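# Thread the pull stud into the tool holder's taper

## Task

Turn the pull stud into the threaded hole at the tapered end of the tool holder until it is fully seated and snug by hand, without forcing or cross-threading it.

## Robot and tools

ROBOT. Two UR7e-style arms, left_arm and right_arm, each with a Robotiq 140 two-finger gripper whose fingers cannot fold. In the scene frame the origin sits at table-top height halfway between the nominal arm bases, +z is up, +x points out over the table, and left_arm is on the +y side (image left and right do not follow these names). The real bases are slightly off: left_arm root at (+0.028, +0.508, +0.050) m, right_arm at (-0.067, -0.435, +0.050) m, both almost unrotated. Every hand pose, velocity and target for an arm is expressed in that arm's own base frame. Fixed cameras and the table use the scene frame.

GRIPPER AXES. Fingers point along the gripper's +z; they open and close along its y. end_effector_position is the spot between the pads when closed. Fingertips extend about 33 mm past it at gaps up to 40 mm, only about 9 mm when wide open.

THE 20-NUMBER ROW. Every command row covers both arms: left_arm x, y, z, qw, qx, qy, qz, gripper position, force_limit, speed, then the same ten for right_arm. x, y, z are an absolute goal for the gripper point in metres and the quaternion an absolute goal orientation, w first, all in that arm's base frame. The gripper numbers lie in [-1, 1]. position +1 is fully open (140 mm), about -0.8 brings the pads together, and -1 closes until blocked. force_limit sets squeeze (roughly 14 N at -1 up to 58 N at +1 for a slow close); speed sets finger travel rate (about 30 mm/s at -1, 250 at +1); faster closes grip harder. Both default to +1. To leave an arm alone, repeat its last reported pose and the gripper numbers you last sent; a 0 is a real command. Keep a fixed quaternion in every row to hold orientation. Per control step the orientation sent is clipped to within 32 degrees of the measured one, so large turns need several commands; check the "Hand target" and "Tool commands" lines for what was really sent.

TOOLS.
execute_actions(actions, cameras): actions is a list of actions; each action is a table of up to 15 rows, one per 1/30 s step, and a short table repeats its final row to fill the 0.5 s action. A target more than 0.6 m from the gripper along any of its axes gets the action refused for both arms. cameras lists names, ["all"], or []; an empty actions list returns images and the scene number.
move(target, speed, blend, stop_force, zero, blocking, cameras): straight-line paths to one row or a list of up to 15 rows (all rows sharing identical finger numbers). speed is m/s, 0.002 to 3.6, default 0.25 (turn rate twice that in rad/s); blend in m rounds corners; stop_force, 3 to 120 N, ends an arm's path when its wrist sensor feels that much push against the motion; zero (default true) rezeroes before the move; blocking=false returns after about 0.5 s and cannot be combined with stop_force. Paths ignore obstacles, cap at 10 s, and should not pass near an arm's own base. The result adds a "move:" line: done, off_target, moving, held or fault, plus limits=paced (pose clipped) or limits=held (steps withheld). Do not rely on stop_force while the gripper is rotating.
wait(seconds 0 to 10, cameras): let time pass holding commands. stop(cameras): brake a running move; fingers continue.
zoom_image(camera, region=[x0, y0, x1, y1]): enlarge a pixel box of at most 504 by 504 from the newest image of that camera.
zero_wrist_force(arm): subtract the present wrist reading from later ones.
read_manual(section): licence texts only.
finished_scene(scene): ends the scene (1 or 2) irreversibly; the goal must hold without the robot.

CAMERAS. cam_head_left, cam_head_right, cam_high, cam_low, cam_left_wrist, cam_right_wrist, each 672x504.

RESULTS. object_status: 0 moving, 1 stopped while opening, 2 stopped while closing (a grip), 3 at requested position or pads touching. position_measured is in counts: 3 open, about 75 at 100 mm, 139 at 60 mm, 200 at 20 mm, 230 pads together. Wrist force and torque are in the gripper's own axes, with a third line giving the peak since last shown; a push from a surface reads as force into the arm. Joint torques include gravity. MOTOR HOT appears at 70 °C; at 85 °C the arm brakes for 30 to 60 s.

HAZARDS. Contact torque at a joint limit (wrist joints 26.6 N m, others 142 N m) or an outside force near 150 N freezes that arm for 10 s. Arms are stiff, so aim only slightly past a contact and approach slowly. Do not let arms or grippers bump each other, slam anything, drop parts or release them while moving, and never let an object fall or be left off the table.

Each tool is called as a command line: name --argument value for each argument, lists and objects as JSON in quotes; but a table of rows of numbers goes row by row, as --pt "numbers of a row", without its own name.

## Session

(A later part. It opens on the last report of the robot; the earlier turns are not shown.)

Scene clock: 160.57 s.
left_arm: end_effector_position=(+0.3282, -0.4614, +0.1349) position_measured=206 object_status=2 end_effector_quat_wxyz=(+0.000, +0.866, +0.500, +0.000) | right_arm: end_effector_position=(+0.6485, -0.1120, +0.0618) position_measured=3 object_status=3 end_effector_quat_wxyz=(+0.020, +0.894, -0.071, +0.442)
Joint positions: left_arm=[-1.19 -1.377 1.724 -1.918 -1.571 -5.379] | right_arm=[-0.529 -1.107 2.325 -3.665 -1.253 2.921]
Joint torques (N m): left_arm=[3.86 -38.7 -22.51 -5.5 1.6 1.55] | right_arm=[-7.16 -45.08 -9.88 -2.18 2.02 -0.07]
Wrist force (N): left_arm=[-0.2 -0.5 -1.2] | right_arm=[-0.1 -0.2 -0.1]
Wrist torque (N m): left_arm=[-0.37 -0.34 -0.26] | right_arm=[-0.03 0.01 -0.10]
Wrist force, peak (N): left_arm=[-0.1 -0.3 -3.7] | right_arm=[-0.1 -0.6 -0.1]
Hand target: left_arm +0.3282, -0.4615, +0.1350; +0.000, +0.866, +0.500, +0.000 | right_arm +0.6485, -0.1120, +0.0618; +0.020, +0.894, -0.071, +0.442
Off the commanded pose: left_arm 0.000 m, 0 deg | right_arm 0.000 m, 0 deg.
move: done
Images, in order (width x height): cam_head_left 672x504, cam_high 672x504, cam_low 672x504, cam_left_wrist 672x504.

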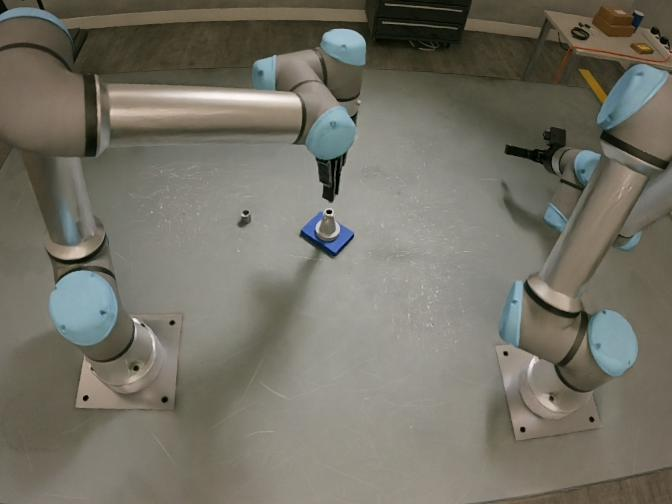

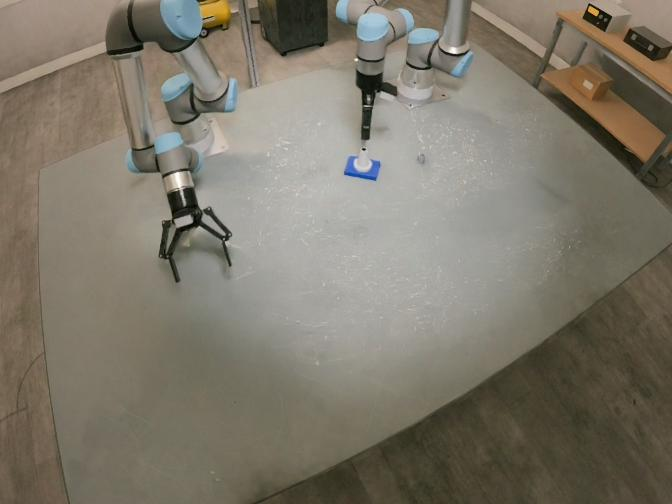

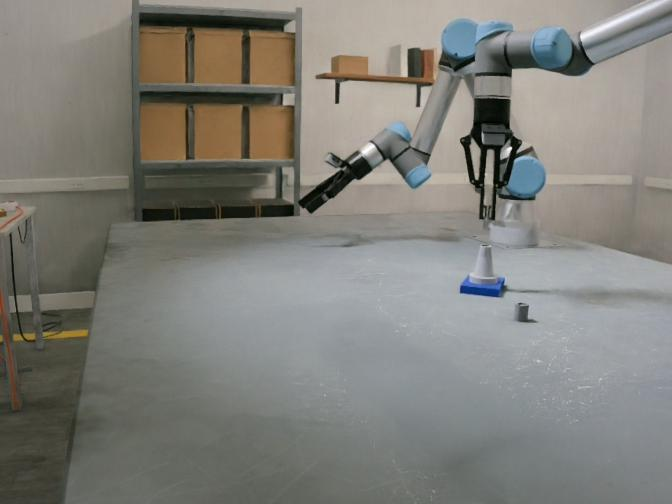

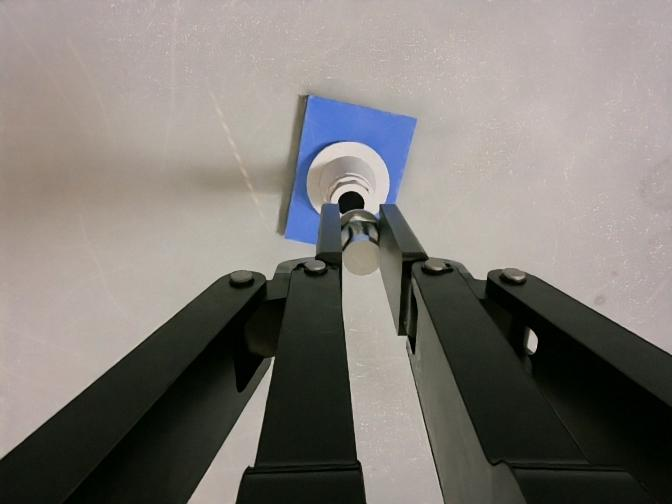

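move --target '[0.3274,-0.4612,0.098,0,-0.866,-0.5,0,-1,0,-1,0.6485,-0.1120,0.0618,0.020,0.894,-0.071,0.442,1,1,1]' --speed 0.04 --stop_force 8 --cameras '["cam_low","cam_left_wrist","cam_head_left"]'

zoom_image --camera "cam_low" --region '[450, 210, 530, 290]'

zoom_image --camera "cam_left_wrist" --region '[250, 130, 430, 310]'

zoom_image --camera "cam_head_left" --region '[290, 170, 370, 250]'

Scene clock: 179.70 s.
left_arm: end_effector_position=(+0.3274, -0.4612, +0.0980) position_measured=206 object_status=2 end_effector_quat_wxyz=(+0.000, +0.866, +0.500, +0.000) | right_arm: end_effector_position=(+0.6485, -0.1120, +0.0618) position_measured=3 object_status=3 end_effector_quat_wxyz=(+0.020, +0.894, -0.071, +0.442)
Joint positions: left_arm=[-1.191 -1.345 1.786 -2.012 -1.571 -5.38] | right_arm=[-0.529 -1.107 2.325 -3.665 -1.253 2.921]
Joint torques (N m): left_arm=[-3.58 -43.9 -30.75 -0.2 -1.37 -1.04] | right_arm=[-7.73 -45.07 -11.77 -2.13 1.98 -0.08]
Wrist force (N): left_arm=[-0.4 -0.4 -1.0] | right_arm=[-0.1 -0.1 -0.1]
Wrist torque (N m): left_arm=[-0.35 -0.29 -0.10] | right_arm=[-0.01 0.03 -0.10]
Wrist force, peak (N): left_arm=[-0.4 -0.4 -2.0] | right_arm=[-0.1 -0.5 -0.3]
Hand target: left_arm +0.3274, -0.4612, +0.0980; +0.000, +0.866, +0.500, +0.000 | right_arm +0.6485, -0.1120, +0.0618; +0.020, +0.894, -0.071, +0.442
Off the commanded pose: left_arm 0.000 m, 0 deg | right_arm 0.000 m, 0 deg.
move: done
Images, in order (width x height): cam_head_left 672x504, cam_low 672x504, cam_left_wrist 672x504.

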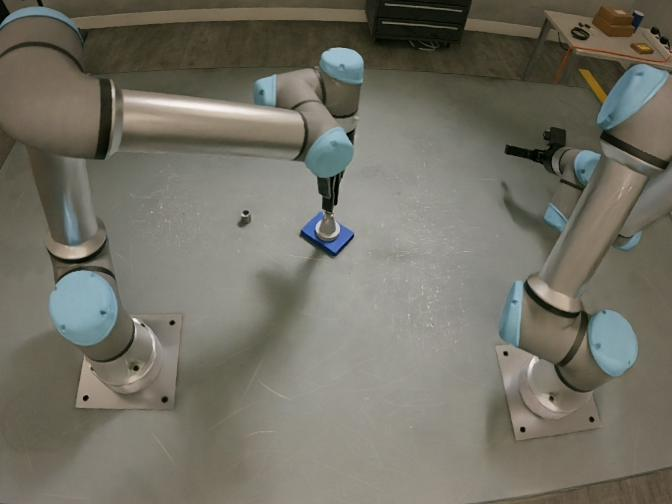

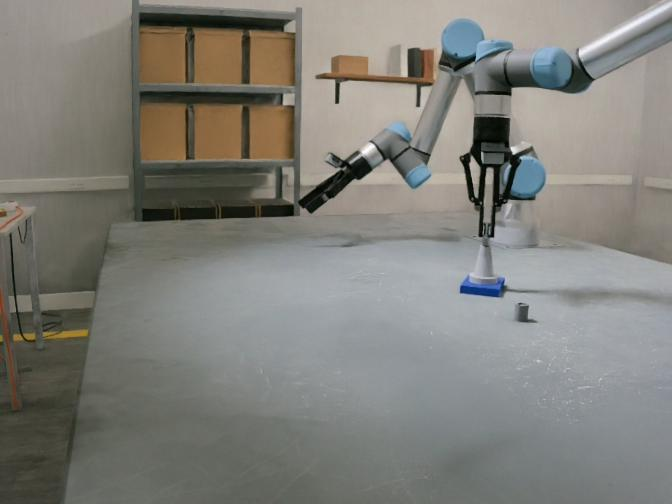

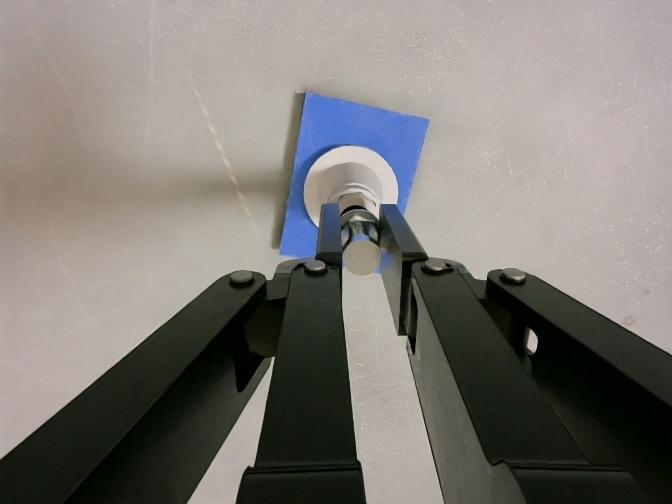

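Scaled by 6.300 from the camera's 672x504 image, which has a finer 960x720 frame.

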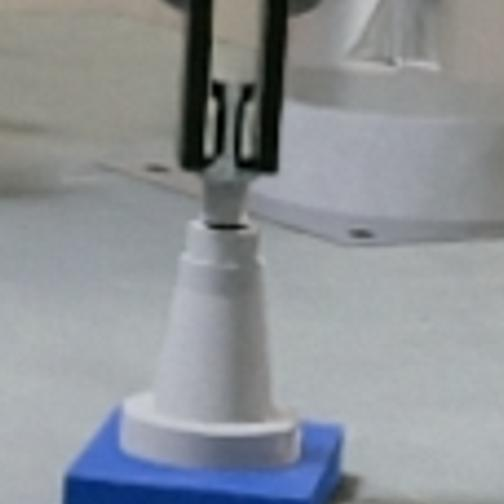

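Scaled by 2.800 from the camera's 672x504 image, which has a finer 960x720 frame.

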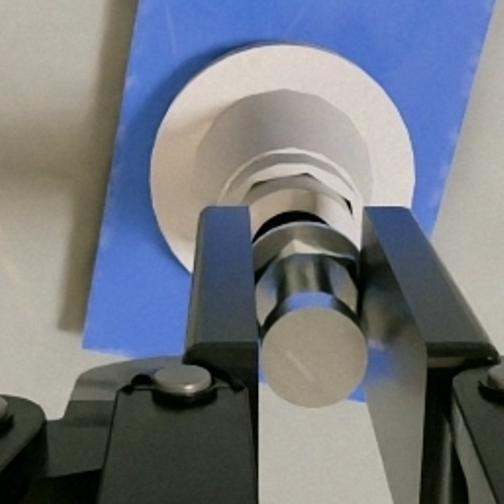

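Scaled by 6.300 from the camera's 672x504 image, which has a finer 960x720 frame.

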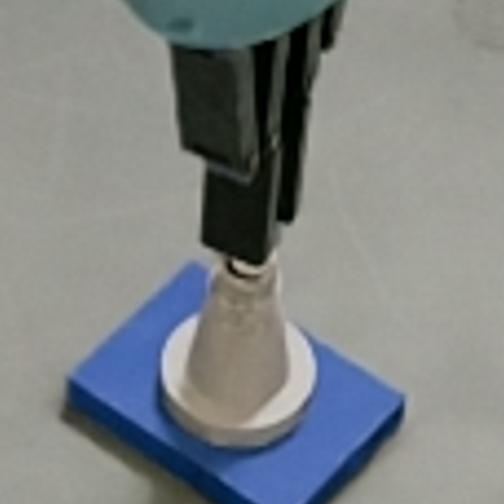

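move --target '[0.3274,-0.4612,0.084,0,-0.866,-0.5,0,-1,0,-1,0.6485,-0.1120,0.0618,0.020,0.894,-0.071,0.442,1,1,1]' --speed 0.008 --stop_force 6 --cameras '["cam_low","cam_left_wrist","cam_head_left"]'

zoom_image --camera "cam_low" --region '[450, 210, 530, 290]'

zoom_image --camera "cam_head_left" --region '[290, 170, 370, 250]'

zoom_image --camera "cam_left_wrist" --region '[290, 170, 410, 290]'

Scene clock: 191.70 s.
left_arm: end_effector_position=(+0.3274, -0.4612, +0.0959) position_measured=206 object_status=2 end_effector_quat_wxyz=(+0.000, +0.866, +0.500, +0.000) | right_arm: end_effector_position=(+0.6485, -0.1120, +0.0618) position_measured=3 object_status=3 end_effector_quat_wxyz=(+0.020, +0.894, -0.071, +0.442)
Joint positions: left_arm=[-1.191 -1.342 1.789 -2.018 -1.571 -5.38] | right_arm=[-0.529 -1.107 2.325 -3.665 -1.253 2.921]
Joint torques (N m): left_arm=[6.98 -43.54 -31.27 -1.47 0.28 1.49] | right_arm=[-6.88 -44.54 -12.46 -2.24 1.92 0.21]
Wrist force (N): left_arm=[1.9 -2.8 -3.1] | right_arm=[0.2 -0.2 -0.1]
Wrist torque (N m): left_arm=[-0.16 -0.41 -0.11] | right_arm=[-0.03 -0.05 -0.10]
Wrist force, peak (N): left_arm=[3.9 -8.3 -13.2] | right_arm=[0.1 -0.4 -0.2]
Hand target: left_arm +0.3274, -0.4612, +0.0959; +0.000, +0.866, +0.500, +0.000 | right_arm +0.6485, -0.1120, +0.0618; +0.020, +0.894, -0.071, +0.442
Off the commanded pose: left_arm 0.012 m, 0 deg | right_arm 0.000 m, 0 deg.
move: contact (left_arm)
Images, in order (width x height): cam_head_left 672x504, cam_low 672x504, cam_left_wrist 672x504.

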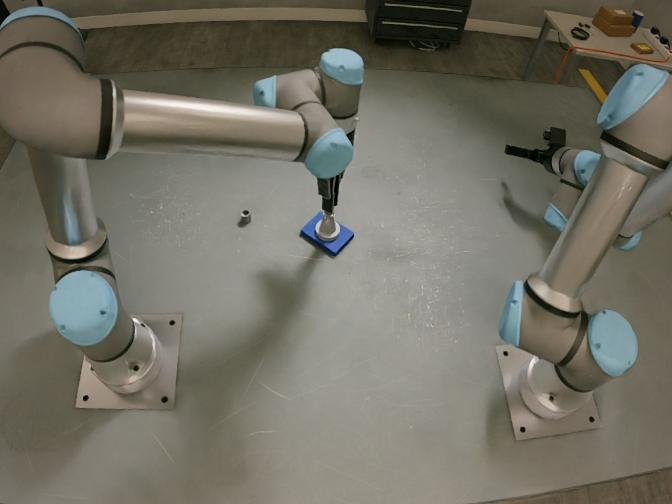

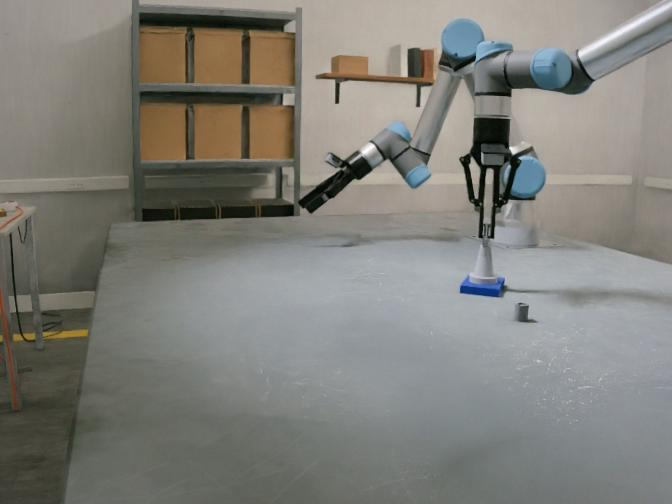

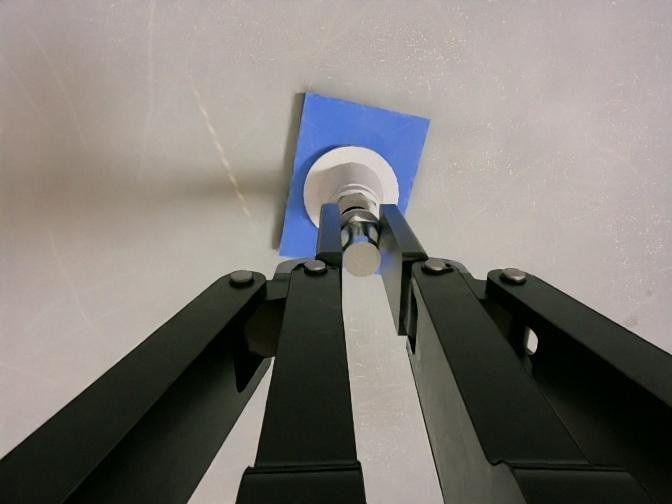

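Scaled by 6.300 from the camera's 672x504 image, which has a finer 960x720 frame.

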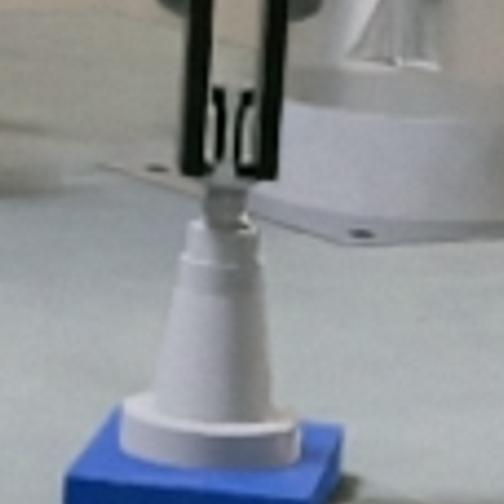

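Scaled by 6.300 from the camera's 672x504 image, which has a finer 960x720 frame.

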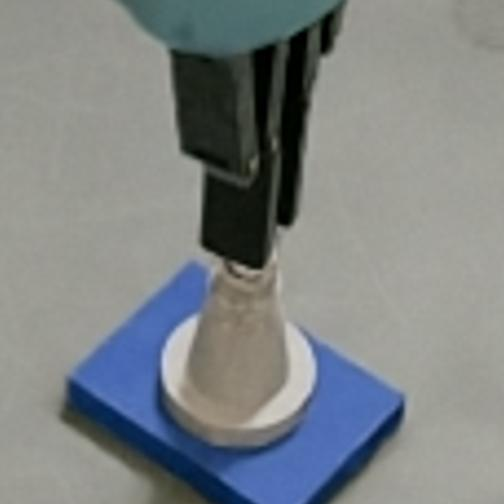

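Scaled by 4.200 from the camera's 672x504 image, which has a finer 960x720 frame.

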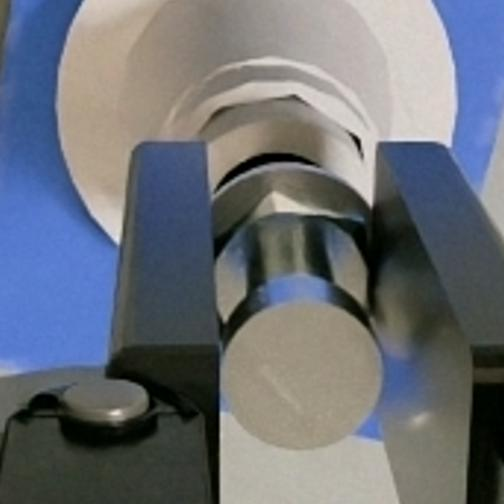

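move --pt "0.3274 -0.4612 0.097 0 -0.866 -0.5 0 -1 0 -1 0.6485 -0.1120 0.0618 0.020 0.894 -0.071 0.442 1 1 1" --pt "0.3269 -0.4605 0.097 0 -0.866 -0.5 0 -1 0 -1 0.6485 -0.1120 0.0618 0.020 0.894 -0.071 0.442 1 1 1" --speed 0.05

move --target '[0.3269,-0.4605,0.084,0,-0.866,-0.5,0,-1,0,-1,0.6485,-0.1120,0.0618,0.020,0.894,-0.071,0.442,1,1,1]' --speed 0.008 --stop_force 6

Scene clock: 206.00 s.
left_arm: end_effector_position=(+0.3269, -0.4604, +0.0970) position_measured=206 object_status=2 end_effector_quat_wxyz=(+0.000, +0.866, +0.500, +0.000) | right_arm: end_effector_position=(+0.6485, -0.1120, +0.0618) position_measured=3 object_status=3 end_effector_quat_wxyz=(+0.020, +0.894, -0.071, +0.442)
Joint positions: left_arm=[-1.192 -1.346 1.79 -2.015 -1.571 -5.381] | right_arm=[-0.529 -1.107 2.325 -3.665 -1.253 2.921]
Joint torques (N m): left_arm=[-7.78 -31.62 -23.4 -5.62 0.57 -1.83] | right_arm=[-7.02 -44.51 -12.5 -2.21 1.94 -0.1]
Wrist force (N): left_arm=[0.0 -0.2 -0.9] | right_arm=[0.1 -0.3 -0.1]
Wrist torque (N m): left_arm=[-0.31 -0.39 -0.08] | right_arm=[-0.07 -0.02 -0.10]
Wrist force, peak (N): left_arm=[1.8 -3.4 -2.9] | right_arm=[0.1 -0.4 -0.3]
Hand target: left_arm +0.3269, -0.4605, +0.0970; +0.000, +0.866, +0.500, +0.000 | right_arm +0.6485, -0.1120, +0.0618; +0.020, +0.894, -0.071, +0.442
Off the commanded pose: left_arm 0.000 m, 0 deg | right_arm 0.000 m, 0 deg.
move: done

Scene clock: 207.27 s.
left_arm: end_effector_position=(+0.3269, -0.4605, +0.0952) position_measured=206 object_status=2 end_effector_quat_wxyz=(+0.000, +0.866, +0.500, +0.000) | right_arm: end_effector_position=(+0.6485, -0.1120, +0.0618) position_measured=3 object_status=3 end_effector_quat_wxyz=(+0.020, +0.894, -0.071, +0.442)
Joint positions: left_arm=[-1.192 -1.344 1.793 -2.02 -1.571 -5.381] | right_arm=[-0.529 -1.107 2.325 -3.665 -1.253 2.921]
Joint torques (N m): left_arm=[-6.49 -39.45 -28.63 -0.79 0.72 -1.74] | right_arm=[-7.82 -44.71 -12.93 -2.15 1.9 0.04]
Wrist force (N): left_arm=[3.0 -2.4 -8.7] | right_arm=[-0.1 -0.2 -0.1]
Wrist torque (N m): left_arm=[-0.28 -0.35 -0.08] | right_arm=[-0.05 0.02 -0.09]
Wrist force, peak (N): left_arm=[7.3 -4.8 -19.9] | right_arm=[-0.2 -0.4 -0.3]
Hand target: left_arm +0.3269, -0.4605, +0.0952; +0.000, +0.866, +0.500, +0.000 | right_arm +0.6485, -0.1120, +0.0618; +0.020, +0.894, -0.071, +0.442
Off the commanded pose: left_arm 0.011 m, 0 deg | right_arm 0.000 m, 0 deg.
move: contact (left_arm)

move --pt "0.3269 -0.4605 0.0965 0 -0.866 -0.5 0 -1 0 -1 0.6485 -0.1120 0.0618 0.020 0.894 -0.071 0.442 1 1 1" --pt "0.3269 -0.4598 0.0965 0 -0.866 -0.5 0 -1 0 -1 0.6485 -0.1120 0.0618 0.020 0.894 -0.071 0.442 1 1 1" --speed 0.05

move --target '[0.3269,-0.4598,0.084,0,-0.866,-0.5,0,-1,0,-1,0.6485,-0.1120,0.0618,0.020,0.894,-0.071,0.442,1,1,1]' --speed 0.008 --stop_force 6

Scene clock: 216.10 s.
left_arm: end_effector_position=(+0.3268, -0.4598, +0.0965) position_measured=206 object_status=2 end_effector_quat_wxyz=(+0.000, +0.866, +0.500, +0.000) | right_arm: end_effector_position=(+0.6485, -0.1120, +0.0618) position_measured=3 object_status=3 end_effector_quat_wxyz=(+0.020, +0.894, -0.071, +0.442)
Joint positions: left_arm=[-1.191 -1.346 1.792 -2.017 -1.571 -5.38] | right_arm=[-0.529 -1.107 2.325 -3.665 -1.253 2.921]
Joint torques (N m): left_arm=[8.76 -37.98 -18.25 -5.33 0.84 1.92] | right_arm=[-6.93 -44.49 -14.16 -2.21 1.98 0.01]
Wrist force (N): left_arm=[0.0 -0.4 -0.9] | right_arm=[0.0 -0.2 -0.2]
Wrist torque (N m): left_arm=[-0.36 -0.37 -0.12] | right_arm=[-0.04 0.01 -0.10]
Wrist force, peak (N): left_arm=[3.3 -2.3 -9.1] | right_arm=[-0.1 -0.4 0.0]
Hand target: left_arm +0.3269, -0.4598, +0.0965; +0.000, +0.866, +0.500, +0.000 | right_arm +0.6485, -0.1120, +0.0618; +0.020, +0.894, -0.071, +0.442
Off the commanded pose: left_arm 0.000 m, 0 deg | right_arm 0.000 m, 0 deg.
move: done

Scene clock: 217.33 s.
left_arm: end_effector_position=(+0.3269, -0.4598, +0.0952) position_measured=206 object_status=2 end_effector_quat_wxyz=(+0.000, +0.866, +0.500, +0.000) | right_arm: end_effector_position=(+0.6485, -0.1120, +0.0618) position_measured=3 object_status=3 end_effector_quat_wxyz=(+0.020, +0.894, -0.071, +0.442)
Joint positions: left_arm=[-1.191 -1.345 1.794 -2.02 -1.571 -5.38] | right_arm=[-0.529 -1.107 2.325 -3.665 -1.253 2.921]
Joint torques (N m): left_arm=[0.2 -40.2 -27.19 0.02 1.13 1.78] | right_arm=[-7.42 -45.11 -13.83 -2.22 1.87 -0.1]
Wrist force (N): left_arm=[1.0 -0.4 -8.2] | right_arm=[-0.1 -0.3 -0.1]
Wrist torque (N m): left_arm=[-0.28 -0.38 -0.11] | right_arm=[-0.06 0.01 -0.10]
Wrist force, peak (N): left_arm=[3.4 -1.5 -17.9] | right_arm=[0.0 -0.4 -0.2]
Hand target: left_arm +0.3269, -0.4598, +0.0952; +0.000, +0.866, +0.500, +0.000 | right_arm +0.6485, -0.1120, +0.0618; +0.020, +0.894, -0.071, +0.442
Off the commanded pose: left_arm 0.011 m, 0 deg | right_arm 0.000 m, 0 deg.
move: contact (left_arm)

move --pt "0.3269 -0.4597 0.0952 0 -0.866 -0.5 0 -1 0 -1 0.6485 -0.1120 0.0618 0.020 0.894 -0.071 0.442 1 1 1" --pt "0.3269 -0.4597 0.0952 0 0.9659 -0.2588 0 -1 0 -1 0.6485 -0.1120 0.0618 0.020 0.894 -0.071 0.442 1 1 1" --speed 0.4

Scene clock: 228.37 s.
left_arm: end_effector_position=(+0.3269, -0.4597, +0.0952) position_measured=206 object_status=2 end_effector_quat_wxyz=(+0.000, +0.966, -0.259, +0.000) | right_arm: end_effector_position=(+0.6485, -0.1120, +0.0618) position_measured=3 object_status=3 end_effector_quat_wxyz=(+0.020, +0.894, -0.071, +0.442)
Joint positions: left_arm=[-1.191 -1.345 1.794 -2.02 -1.571 -3.81] | right_arm=[-0.529 -1.107 2.325 -3.665 -1.253 2.921]
Joint torques (N m): left_arm=[11.89 -16.97 -21.23 3.26 0.25 1.75] | right_arm=[-6.97 -44.22 -15.66 -2.11 2.1 -0.06]
Wrist force (N): left_arm=[3.9 8.0 -14.7] | right_arm=[-0.1 -0.1 -0.1]
Wrist torque (N m): left_arm=[-0.62 -0.45 -0.11] | right_arm=[-0.02 0.02 -0.10]
Wrist force, peak (N): left_arm=[3.7 9.1 -15.4] | right_arm=[0.0 -0.5 -0.2]
Hand target: left_arm +0.3269, -0.4597, +0.0952; +0.000, +0.966, -0.259, +0.000 | right_arm +0.6485, -0.1120, +0.0618; +0.020, +0.894, -0.071, +0.442
Off the commanded pose: left_arm 0.000 m, 0 deg | right_arm 0.000 m, 0 deg.
move: done

move --pt "0.3269 -0.46 0.0952 0 0.9659 -0.2588 0 -1 0 -1 0.6485 -0.1120 0.0618 0.020 0.894 -0.071 0.442 1 1 1" --pt "0.3266 -0.46 0.0949 0 0.5 -0.866 0 -1 0 -1 0.6485 -0.1120 0.0618 0.020 0.894 -0.071 0.442 1 1 1" --speed 0.4

Scene clock: 243.27 s.
left_arm: end_effector_position=(+0.3266, -0.4600, +0.0949) position_measured=206 object_status=2 end_effector_quat_wxyz=(+0.000, -0.500, +0.866, +0.000) | right_arm: end_effector_position=(+0.6485, -0.1120, +0.0618) position_measured=3 object_status=3 end_effector_quat_wxyz=(+0.020, +0.894, -0.071, +0.442)
Joint positions: left_arm=[-1.192 -1.345 1.795 -2.021 -1.571 -2.239] | right_arm=[-0.529 -1.107 2.325 -3.665 -1.253 2.921]
Joint torques (N m): left_arm=[8.31 -15.34 -18.07 2.37 -2.19 1.77] | right_arm=[-7.22 -44.74 -16.08 -2.2 2.13 0.05]
Wrist force (N): left_arm=[4.7 -10.7 -17.4] | right_arm=[-0.1 -0.1 0.0]
Wrist torque (N m): left_arm=[-0.06 -0.32 -0.09] | right_arm=[-0.03 0.03 -0.09]
Wrist force, peak (N): left_arm=[4.9 -11.7 -17.5] | right_arm=[-0.1 -0.4 -0.3]
Hand target: left_arm +0.3266, -0.4600, +0.0949; +0.000, -0.500, +0.866, +0.000 | right_arm +0.6485, -0.1120, +0.0618; +0.020, +0.894, -0.071, +0.442
Off the commanded pose: left_arm 0.000 m, 0 deg | right_arm 0.000 m, 0 deg.
move: done

move --pt "0.3267 -0.4602 0.0949 0 0.5 -0.866 0 -1 0 -1 0.6485 -0.1120 0.0618 0.020 0.894 -0.071 0.442 1 1 1" --pt "0.3267 -0.46 0.0945 0 0.2588 0.9659 0 -1 0 -1 0.6485 -0.1120 0.0618 0.020 0.894 -0.071 0.442 1 1 1" --speed 0.4

Scene clock: 253.53 s.
left_arm: end_effector_position=(+0.3267, -0.4600, +0.0945) position_measured=206 object_status=2 end_effector_quat_wxyz=(+0.000, +0.259, +0.966, +0.000) | right_arm: end_effector_position=(+0.6485, -0.1120, +0.0618) position_measured=3 object_status=3 end_effector_quat_wxyz=(+0.020, +0.894, -0.071, +0.442)
Joint positions: left_arm=[-1.192 -1.344 1.795 -2.022 -1.571 -0.668] | right_arm=[-0.529 -1.107 2.325 -3.665 -1.253 2.921]
Joint torques (N m): left_arm=[11.14 -17.58 -21.21 0.06 1.44 1.71] | right_arm=[-7.42 -44.19 -17.48 -2.19 2.13 -0.06]
Wrist force (N): left_arm=[-0.2 -12.4 -13.7] | right_arm=[0.1 -0.3 0.0]
Wrist torque (N m): left_arm=[0.10 -0.36 -0.07] | right_arm=[-0.07 -0.01 -0.10]
Wrist force, peak (N): left_arm=[4.8 -10.7 -18.7] | right_arm=[0.1 -0.4 -0.4]
Hand target: left_arm +0.3267, -0.4600, +0.0945; +0.000, +0.259, +0.966, +0.000 | right_arm +0.6485, -0.1120, +0.0618; +0.020, +0.894, -0.071, +0.442
Off the commanded pose: left_arm 0.000 m, 0 deg | right_arm 0.000 m, 0 deg.
move: done

move --pt "0.3267 -0.4603 0.0945 0 0.2588 0.9659 0 -1 0 -1 0.6485 -0.1120 0.0618 0.020 0.894 -0.071 0.442 1 1 1" --pt "0.3269 -0.4602 0.0941 0 -0.866 -0.5 0 -1 0 -1 0.6485 -0.1120 0.0618 0.020 0.894 -0.071 0.442 1 1 1" --speed 0.4

Scene clock: 260.30 s.
left_arm: end_effector_position=(+0.3269, -0.4602, +0.0941) position_measured=206 object_status=2 end_effector_quat_wxyz=(+0.000, +0.866, +0.500, +0.000) | right_arm: end_effector_position=(+0.6485, -0.1120, +0.0618) position_measured=3 object_status=3 end_effector_quat_wxyz=(+0.020, +0.894, -0.071, +0.442)
Joint positions: left_arm=[-1.192 -1.343 1.795 -2.023 -1.571 0.903] | right_arm=[-0.529 -1.107 2.325 -3.665 -1.253 2.921]
Joint torques (N m): left_arm=[2.91 -19.27 -23.64 1.92 -3.11 1.88] | right_arm=[-7.34 -44.5 -17.89 -2.2 1.98 -0.02]
Wrist force (N): left_arm=[0.3 8.0 -10.2] | right_arm=[0.0 -0.2 -0.1]
Wrist torque (N m): left_arm=[-0.57 -0.42 -0.14] | right_arm=[-0.04 -0.02 -0.10]
Wrist force, peak (N): left_arm=[0.1 -12.6 -14.1] | right_arm=[0.0 -0.5 -0.1]
Hand target: left_arm +0.3269, -0.4602, +0.0941; +0.000, +0.866, +0.500, +0.000 | right_arm +0.6485, -0.1120, +0.0618; +0.020, +0.894, -0.071, +0.442
Off the commanded pose: left_arm 0.000 m, 0 deg | right_arm 0.000 m, 0 deg.
move: done

move --target '[0.327,-0.4605,0.0937,0,0.9659,-0.2588,0,-1,0,-1,0.6485,-0.1120,0.0618,0.020,0.894,-0.071,0.442,1,1,1]' --speed 0.4

move --target '[0.3267,-0.4604,0.0932,0,0.5,-0.866,0,-1,0,-1,0.6485,-0.1120,0.0618,0.020,0.894,-0.071,0.442,1,1,1]' --speed 0.4

Scene clock: 270.00 s.
left_arm: end_effector_position=(+0.3270, -0.4605, +0.0937) position_measured=206 object_status=2 end_effector_quat_wxyz=(+0.000, +0.966, -0.259, +0.000) | right_arm: end_effector_position=(+0.6485, -0.1120, +0.0618) position_measured=3 object_status=3 end_effector_quat_wxyz=(+0.020, +0.894, -0.071, +0.442)
Joint positions: left_arm=[-1.192 -1.342 1.795 -2.024 -1.571 2.473] | right_arm=[-0.529 -1.107 2.325 -3.665 -1.253 2.921]
Joint torques (N m): left_arm=[6.8 -24.37 -16.95 6.89 -3.01 1.92] | right_arm=[-6.11 -44.78 -18.41 -2.34 1.98 -0.08]
Wrist force (N): left_arm=[28.9 10.7 -1.2] | right_arm=[-0.2 -0.2 0.1]
Wrist torque (N m): left_arm=[-0.61 -0.39 -0.27] | right_arm=[-0.04 0.03 -0.10]
Wrist force, peak (N): left_arm=[29.8 11.3 -1.1] | right_arm=[0.0 -0.5 0.0]
Hand target: left_arm +0.3270, -0.4605, +0.0937; +0.000, +0.966, -0.259, +0.000 | right_arm +0.6485, -0.1120, +0.0618; +0.020, +0.894, -0.071, +0.442
Off the commanded pose: left_arm 0.000 m, 0 deg | right_arm 0.000 m, 0 deg.
move: done

Scene clock: 272.50 s.
left_arm: end_effector_position=(+0.3267, -0.4604, +0.0932) position_measured=206 object_status=2 end_effector_quat_wxyz=(+0.000, -0.500, +0.866, +0.000) | right_arm: end_effector_position=(+0.6485, -0.1120, +0.0618) position_measured=3 object_status=3 end_effector_quat_wxyz=(+0.020, +0.894, -0.071, +0.442)
Joint positions: left_arm=[-1.192 -1.342 1.796 -2.025 -1.571 4.044] | right_arm=[-0.529 -1.107 2.325 -3.665 -1.253 2.921]
Joint torques (N m): left_arm=[21.28 -23.83 -18.15 5.18 4.64 1.83] | right_arm=[-6.74 -45.13 -17.35 -2.1 2.02 0.09]
Wrist force (N): left_arm=[35.7 -13.1 2.9] | right_arm=[0.2 -0.1 -0.1]
Wrist torque (N m): left_arm=[0.03 -0.43 -0.27] | right_arm=[-0.03 -0.04 -0.10]
Wrist force, peak (N): left_arm=[42.1 -2.2 5.0] | right_arm=[-0.3 -0.3 -0.1]
Hand target: left_arm +0.3267, -0.4604, +0.0932; +0.000, -0.500, +0.866, +0.000 | right_arm +0.6485, -0.1120, +0.0618; +0.020, +0.894, -0.071, +0.442
Off the commanded pose: left_arm 0.000 m, 0 deg | right_arm 0.000 m, 0 deg.
move: done

move --target '[0.3266,-0.4610,0.0932,0,0.5,-0.866,0,-1,0,-1,0.6485,-0.1120,0.0618,0.020,0.894,-0.071,0.442,1,1,1]' --speed 0.02

Scene clock: 279.23 s.
left_arm: end_effector_position=(+0.3266, -0.4609, +0.0932) position_measured=206 object_status=2 end_effector_quat_wxyz=(+0.000, -0.500, +0.866, +0.000) | right_arm: end_effector_position=(+0.6485, -0.1120, +0.0618) position_measured=3 object_status=3 end_effector_quat_wxyz=(+0.020, +0.894, -0.071, +0.442)
Joint positions: left_arm=[-1.193 -1.341 1.795 -2.025 -1.571 4.043] | right_arm=[-0.529 -1.107 2.325 -3.665 -1.253 2.921]
Joint torques (N m): left_arm=[0.73 -22.39 -19.91 5.32 5.15 -1.57] | right_arm=[-7.12 -45.38 -17.18 -2.16 1.96 0.07]
Wrist force (N): left_arm=[22.7 -6.4 -5.0] | right_arm=[0.0 0.0 -0.2]
Wrist torque (N m): left_arm=[-0.16 -0.39 -0.20] | right_arm=[0.00 0.00 -0.09]
Wrist force, peak (N): left_arm=[35.8 -12.7 1.6] | right_arm=[-0.2 -0.6 -0.1]
Hand target: left_arm +0.3266, -0.4610, +0.0932; +0.000, -0.500, +0.866, +0.000 | right_arm +0.6485, -0.1120, +0.0618; +0.020, +0.894, -0.071, +0.442
Off the commanded pose: left_arm 0.000 m, 0 deg | right_arm 0.000 m, 0 deg.
move: done

move --target '[0.3264,-0.4619,0.0932,0,0.5,-0.866,0,-1,0,-1,0.6485,-0.1120,0.0618,0.020,0.894,-0.071,0.442,1,1,1]' --speed 0.02 --cameras '["cam_left_wrist","cam_low","cam_high"]'

zoom_image --camera "cam_left_wrist" --region '[270, 150, 420, 300]'

zoom_image --camera "cam_low" --region '[450, 210, 530, 290]'

Scene clock: 289.93 s.
left_arm: end_effector_position=(+0.3264, -0.4619, +0.0932) position_measured=206 object_status=2 end_effector_quat_wxyz=(+0.000, -0.500, +0.866, +0.000) | right_arm: end_effector_position=(+0.6485, -0.1120, +0.0618) position_measured=3 object_status=3 end_effector_quat_wxyz=(+0.020, +0.894, -0.071, +0.442)
Joint positions: left_arm=[-1.194 -1.339 1.793 -2.024 -1.571 4.042] | right_arm=[-0.529 -1.107 2.325 -3.665 -1.253 2.921]
Joint torques (N m): left_arm=[-4.13 -22.32 -25.19 0.78 1.72 -1.64] | right_arm=[-6.19 -44.22 -18.18 -2.23 2.1 0.02]
Wrist force (N): left_arm=[5.8 -0.3 -8.8] | right_arm=[0.1 -0.2 -0.1]
Wrist torque (N m): left_arm=[-0.31 -0.38 -0.10] | right_arm=[-0.05 -0.02 -0.10]
Wrist force, peak (N): left_arm=[22.7 -6.3 -5.3] | right_arm=[0.0 -0.5 0.0]
Hand target: left_arm +0.3264, -0.4619, +0.0932; +0.000, -0.500, +0.866, +0.000 | right_arm +0.6485, -0.1120, +0.0618; +0.020, +0.894, -0.071, +0.442
Off the commanded pose: left_arm 0.000 m, 0 deg | right_arm 0.000 m, 0 deg.
move: done
Images, in order (width x height): cam_high 672x504, cam_low 672x504, cam_left_wrist 672x504.

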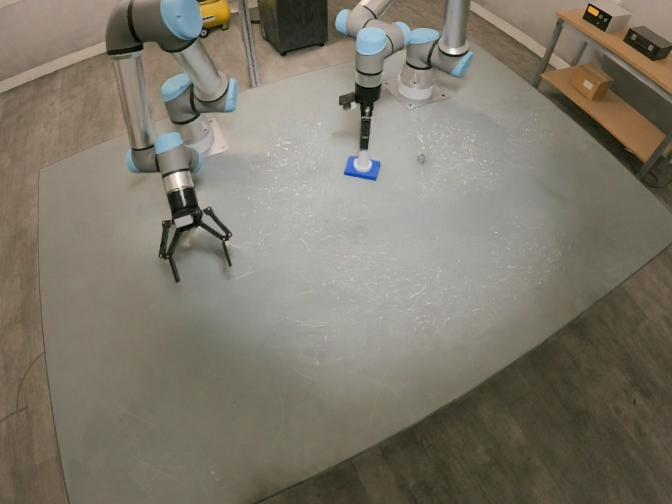

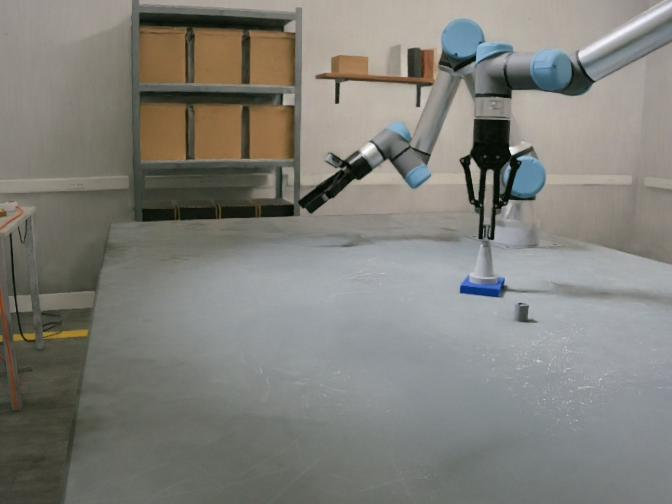

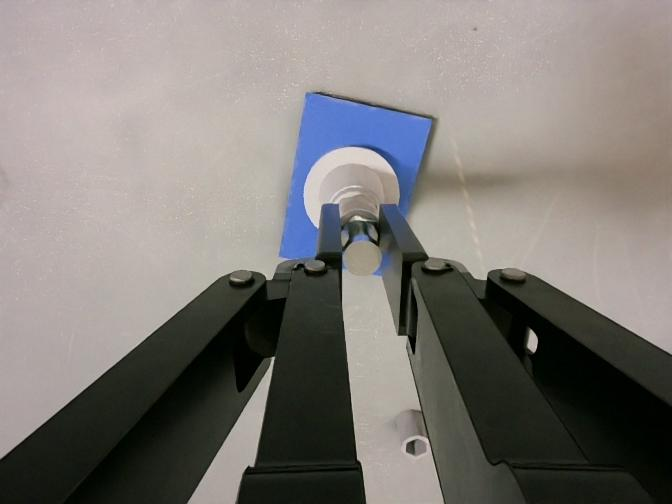

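Scaled by 3.360 from the camera's 672x504 image, which has a finer 960x720 frame.

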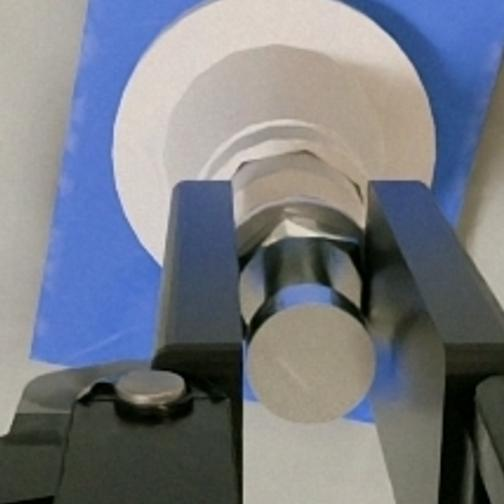

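Scaled by 6.300 from the camera's 672x504 image, which has a finer 960x720 frame.

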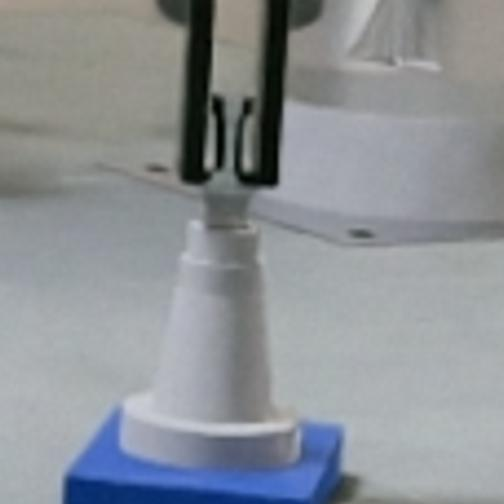

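move --target '[0.3264,-0.4619,0.0932,0,0.5,-0.866,0,-0.3,0,-1,0.6485,-0.1120,0.0618,0.020,0.894,-0.071,0.442,1,1,1]' --cameras '["cam_left_wrist","cam_low"]'

zoom_image --camera "cam_left_wrist" --region '[270, 150, 420, 300]'

zoom_image --camera "cam_low" --region '[450, 210, 530, 290]'

Scene clock: 299.07 s.
left_arm: end_effector_position=(+0.3264, -0.4619, +0.0932) position_measured=167 object_status=0 end_effector_quat_wxyz=(+0.000, -0.500, +0.866, +0.000) | right_arm: end_effector_position=(+0.6485, -0.1120, +0.0618) position_measured=3 object_status=3 end_effector_quat_wxyz=(+0.020, +0.894, -0.071, +0.442)
Joint positions: left_arm=[-1.194 -1.34 1.793 -2.024 -1.571 4.042] | right_arm=[-0.529 -1.107 2.325 -3.665 -1.253 2.921]
Joint torques (N m): left_arm=[-4.25 -38.31 -25.12 -3.43 1.74 1.6] | right_arm=[-6.69 -44.91 -18.11 -2.3 1.92 -0.13]
Wrist force (N): left_arm=[1.1 1.6 -2.0] | right_arm=[0.0 -0.2 0.0]
Wrist torque (N m): left_arm=[0.06 -0.62 -0.08] | right_arm=[-0.04 0.00 -0.10]
Wrist force, peak (N): left_arm=[6.2 -0.7 -9.2] | right_arm=[-0.1 -0.5 0.1]
Hand target: left_arm +0.3264, -0.4619, +0.0932; +0.000, -0.500, +0.866, +0.000 | right_arm +0.6485, -0.1120, +0.0618; +0.020, +0.894, -0.071, +0.442
Off the commanded pose: left_arm 0.000 m, 0 deg | right_arm 0.000 m, 0 deg.
move: done
Images, in order (width x height): cam_low 672x504, cam_left_wrist 672x504.

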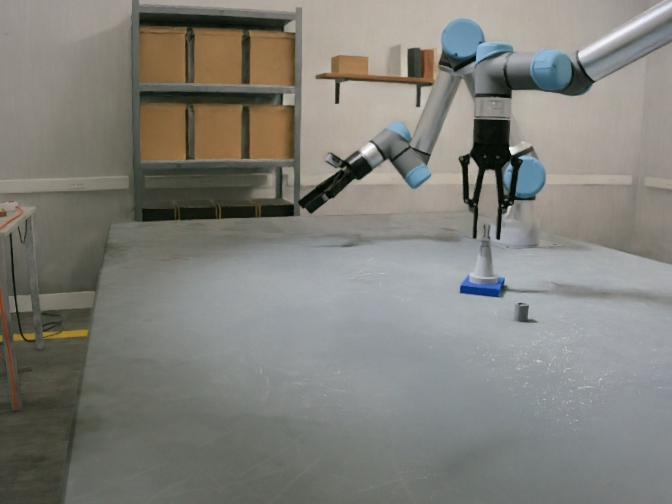

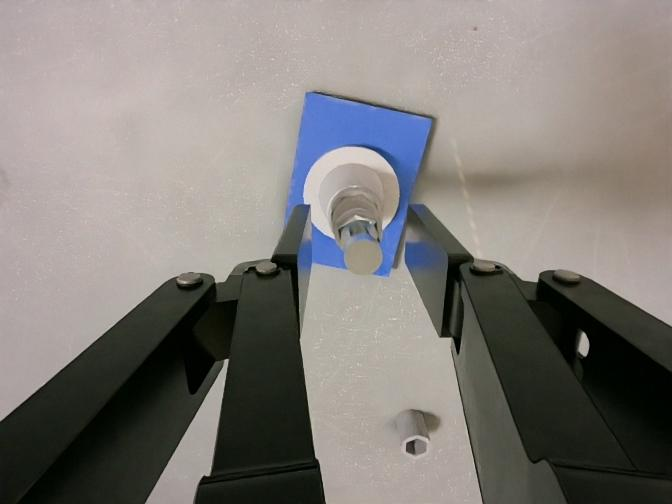

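Scaled by 3.360 from the camera's 672x504 image, which has a finer 960x720 frame.

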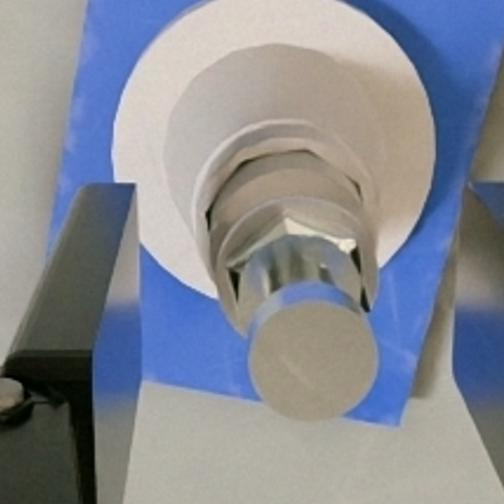

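Scaled by 6.300 from the camera's 672x504 image, which has a finer 960x720 frame.

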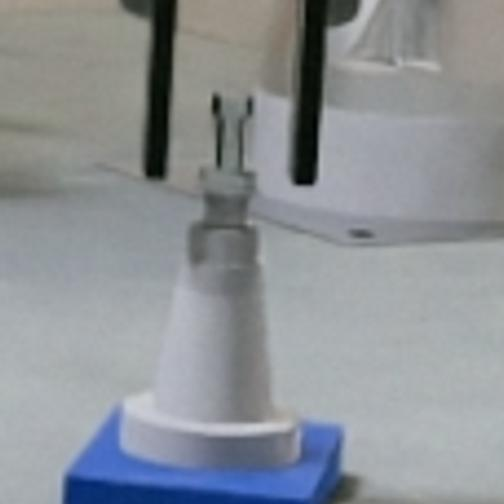

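move --pt "0.326 -0.4621 0.0932 0 -0.5 0.866 0 -0.3 0 -1 0.6485 -0.1120 0.0618 0.020 0.894 -0.071 0.442 1 1 1" --pt "0.326 -0.4621 0.0932 0 0.5 0.866 0 -0.3 0 -1 0.6485 -0.1120 0.0618 0.020 0.894 -0.071 0.442 1 1 1" --pt "0.326 -0.4621 0.0932 0 1 0 0 -0.3 0 -1 0.6485 -0.1120 0.0618 0.020 0.894 -0.071 0.442 1 1 1" --pt "0.326 -0.4621 0.0932 0 0.5 -0.866 0 -0.3 0 -1 0.6485 -0.1120 0.0618 0.020 0.894 -0.071 0.442 1 1 1" --pt "0.326 -0.4621 0.0932 0 -0.5 -0.866 0 -0.3 0 -1 0.6485 -0.1120 0.0618 0.020 0.894 -0.071 0.442 1 1 1" --pt "0.326 -0.4621 0.0932 0 -0.866 -0.5 0 -0.3 0 -1 0.6485 -0.1120 0.0618 0.020 0.894 -0.071 0.442 1 1 1" --speed 0.7 --cameras '["cam_left_wrist"]'

zoom_image --camera "cam_left_wrist" --region '[270, 150, 420, 300]'

Scene clock: 339.63 s.
left_arm: end_effector_position=(+0.3251, -0.4620, +0.0932) position_measured=167 object_status=3 end_effector_quat_wxyz=(+0.564, -0.345, +0.738, -0.137) | right_arm: end_effector_position=(+0.6485, -0.1120, +0.0618) position_measured=3 object_status=3 end_effector_quat_wxyz=(+0.020, +0.894, -0.071, +0.442)
Joint positions: left_arm=[-1.758 -0.681 1.589 1.494 0.505 6.283] | right_arm=[-0.529 -1.107 2.325 -3.665 -1.253 2.921]
Joint torques (N m): left_arm=[-4.49 -39.81 -8.88 5.31 -2.76 -1.49] | right_arm=[-7.08 -45.09 -17.26 -2.28 1.84 0.02]
Wrist force (N): left_arm=[-3.5 1.3 0.9] | right_arm=[0.0 -0.2 0.0]
Wrist torque (N m): left_arm=[0.27 0.26 -0.06] | right_arm=[-0.04 0.00 -0.10]
Wrist force, peak (N): left_arm=[10.5 36.5 -42.1] | right_arm=[-0.1 -0.5 0.0]
Hand target: left_arm +0.3251, -0.4620, +0.0932; +0.564, -0.345, +0.738, -0.137 | right_arm +0.6485, -0.1120, +0.0618; +0.020, +0.894, -0.071, +0.442
Off the commanded pose: left_arm 0.001 m, 172 deg; orientation clipped | right_arm 0.000 m, 0 deg.
joint sent to its limit (left arm) — joint 6 (wrist 3), upper limit.
move: off_target (left_arm; path cut at 10 s); path passed 4 of 6 targets; limits=paced
Images, in order (width x height): cam_left_wrist 672x504.

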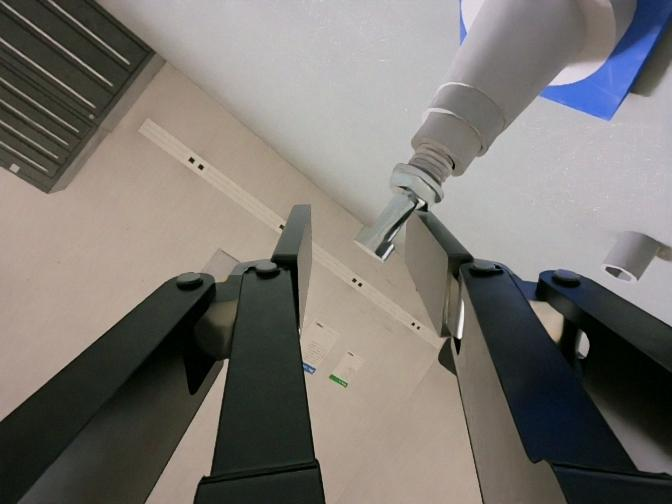

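Scaled by 3.360 from the camera's 672x504 image, which has a finer 960x720 frame.

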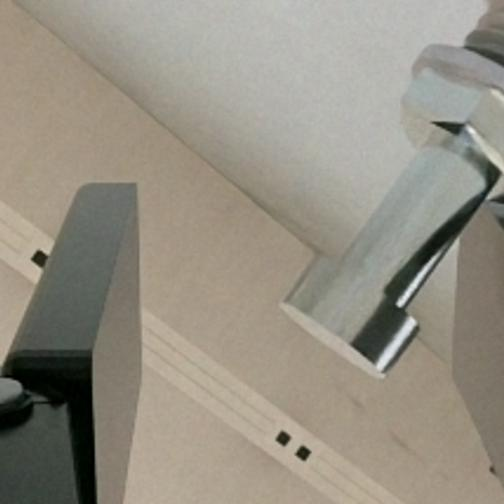

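move --pt "0.186 -0.49 0.142 0.564 -0.345 0.738 -0.137 -0.3 0 -1 0.6485 -0.1120 0.0618 0.020 0.894 -0.071 0.442 1 1 1" --pt "0.20 -0.46 0.35 0.564 -0.345 0.738 -0.137 -0.3 0 -1 0.6485 -0.1120 0.0618 0.020 0.894 -0.071 0.442 1 1 1" --speed 0.1 --cameras '["cam_low","cam_high","cam_head_left","cam_left_wrist"]'

zoom_image --camera "cam_low" --region '[450, 210, 530, 290]'

Scene clock: 371.40 s.
left_arm: end_effector_position=(+0.2000, -0.4600, +0.3500) position_measured=167 object_status=3 end_effector_quat_wxyz=(+0.564, -0.345, +0.738, -0.137) | right_arm: end_effector_position=(+0.6485, -0.1120, +0.0618) position_measured=3 object_status=3 end_effector_quat_wxyz=(+0.020, +0.894, -0.071, +0.442)
Joint positions: left_arm=[-1.996 -1.067 1.512 2.162 0.697 6.033] | right_arm=[-0.529 -1.107 2.325 -3.665 -1.253 2.921]
Joint torques (N m): left_arm=[5.14 -30.73 -10.45 0.45 -1.11 -0.02] | right_arm=[-6.82 -44.38 -17.81 -2.18 1.99 0.13]
Wrist force (N): left_arm=[-2.8 0.8 0.7] | right_arm=[-0.1 -0.3 -0.1]
Wrist torque (N m): left_arm=[0.15 0.09 -0.17] | right_arm=[-0.08 0.02 -0.10]
Wrist force, peak (N): left_arm=[-3.4 1.2 2.5] | right_arm=[0.0 -0.5 -0.3]
Hand target: left_arm +0.2000, -0.4600, +0.3500; +0.564, -0.345, +0.738, -0.137 | right_arm +0.6485, -0.1120, +0.0618; +0.020, +0.894, -0.071, +0.442
Off the commanded pose: left_arm 0.000 m, 0 deg | right_arm 0.000 m, 0 deg.
move: done
Images, in order (width x height): cam_head_left 672x504, cam_high 672x504, cam_low 672x504, cam_left_wrist 672x504.

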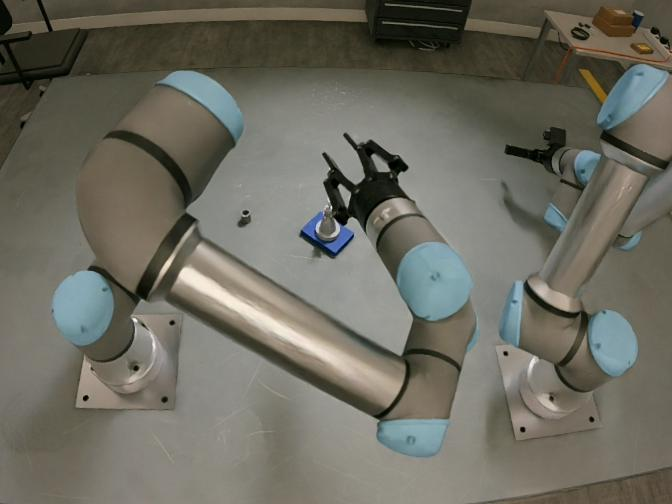

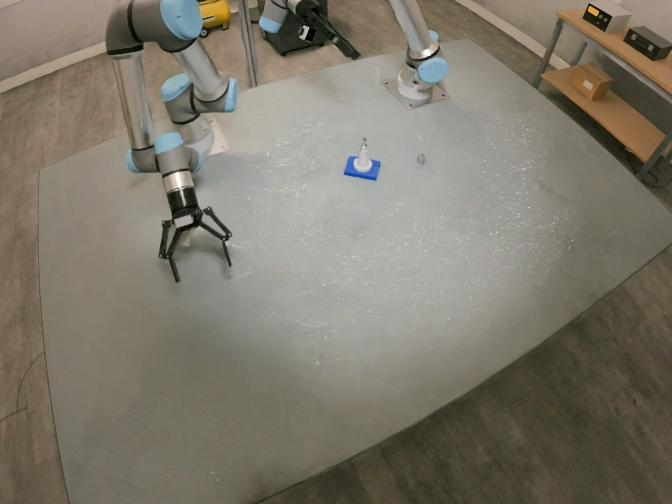

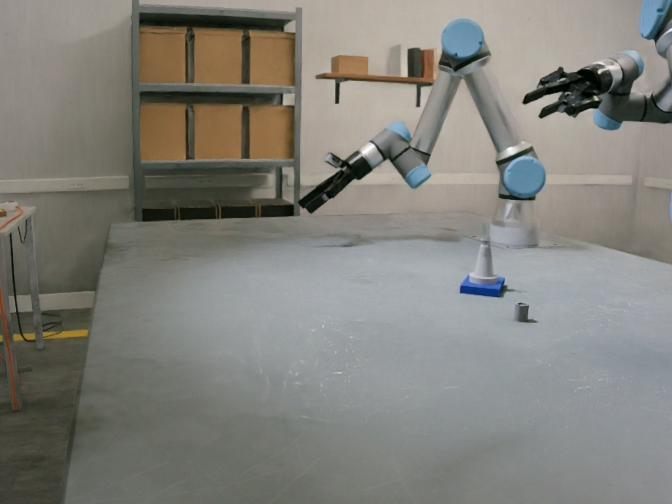

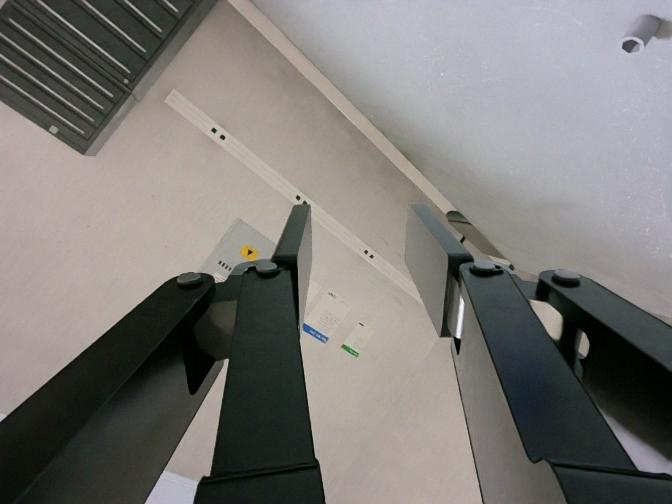

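Scaled by 6.300 from the camera's 672x504 image, which has a finer 960x720 frame.

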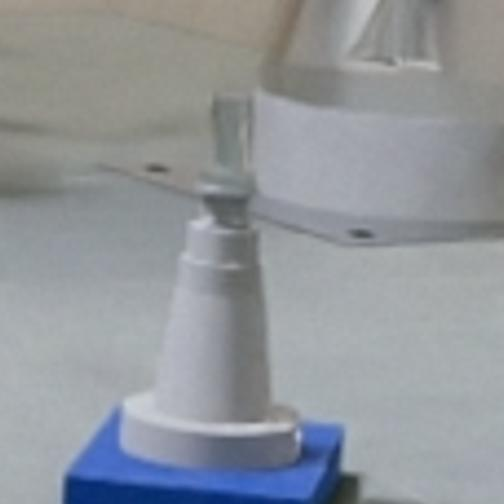

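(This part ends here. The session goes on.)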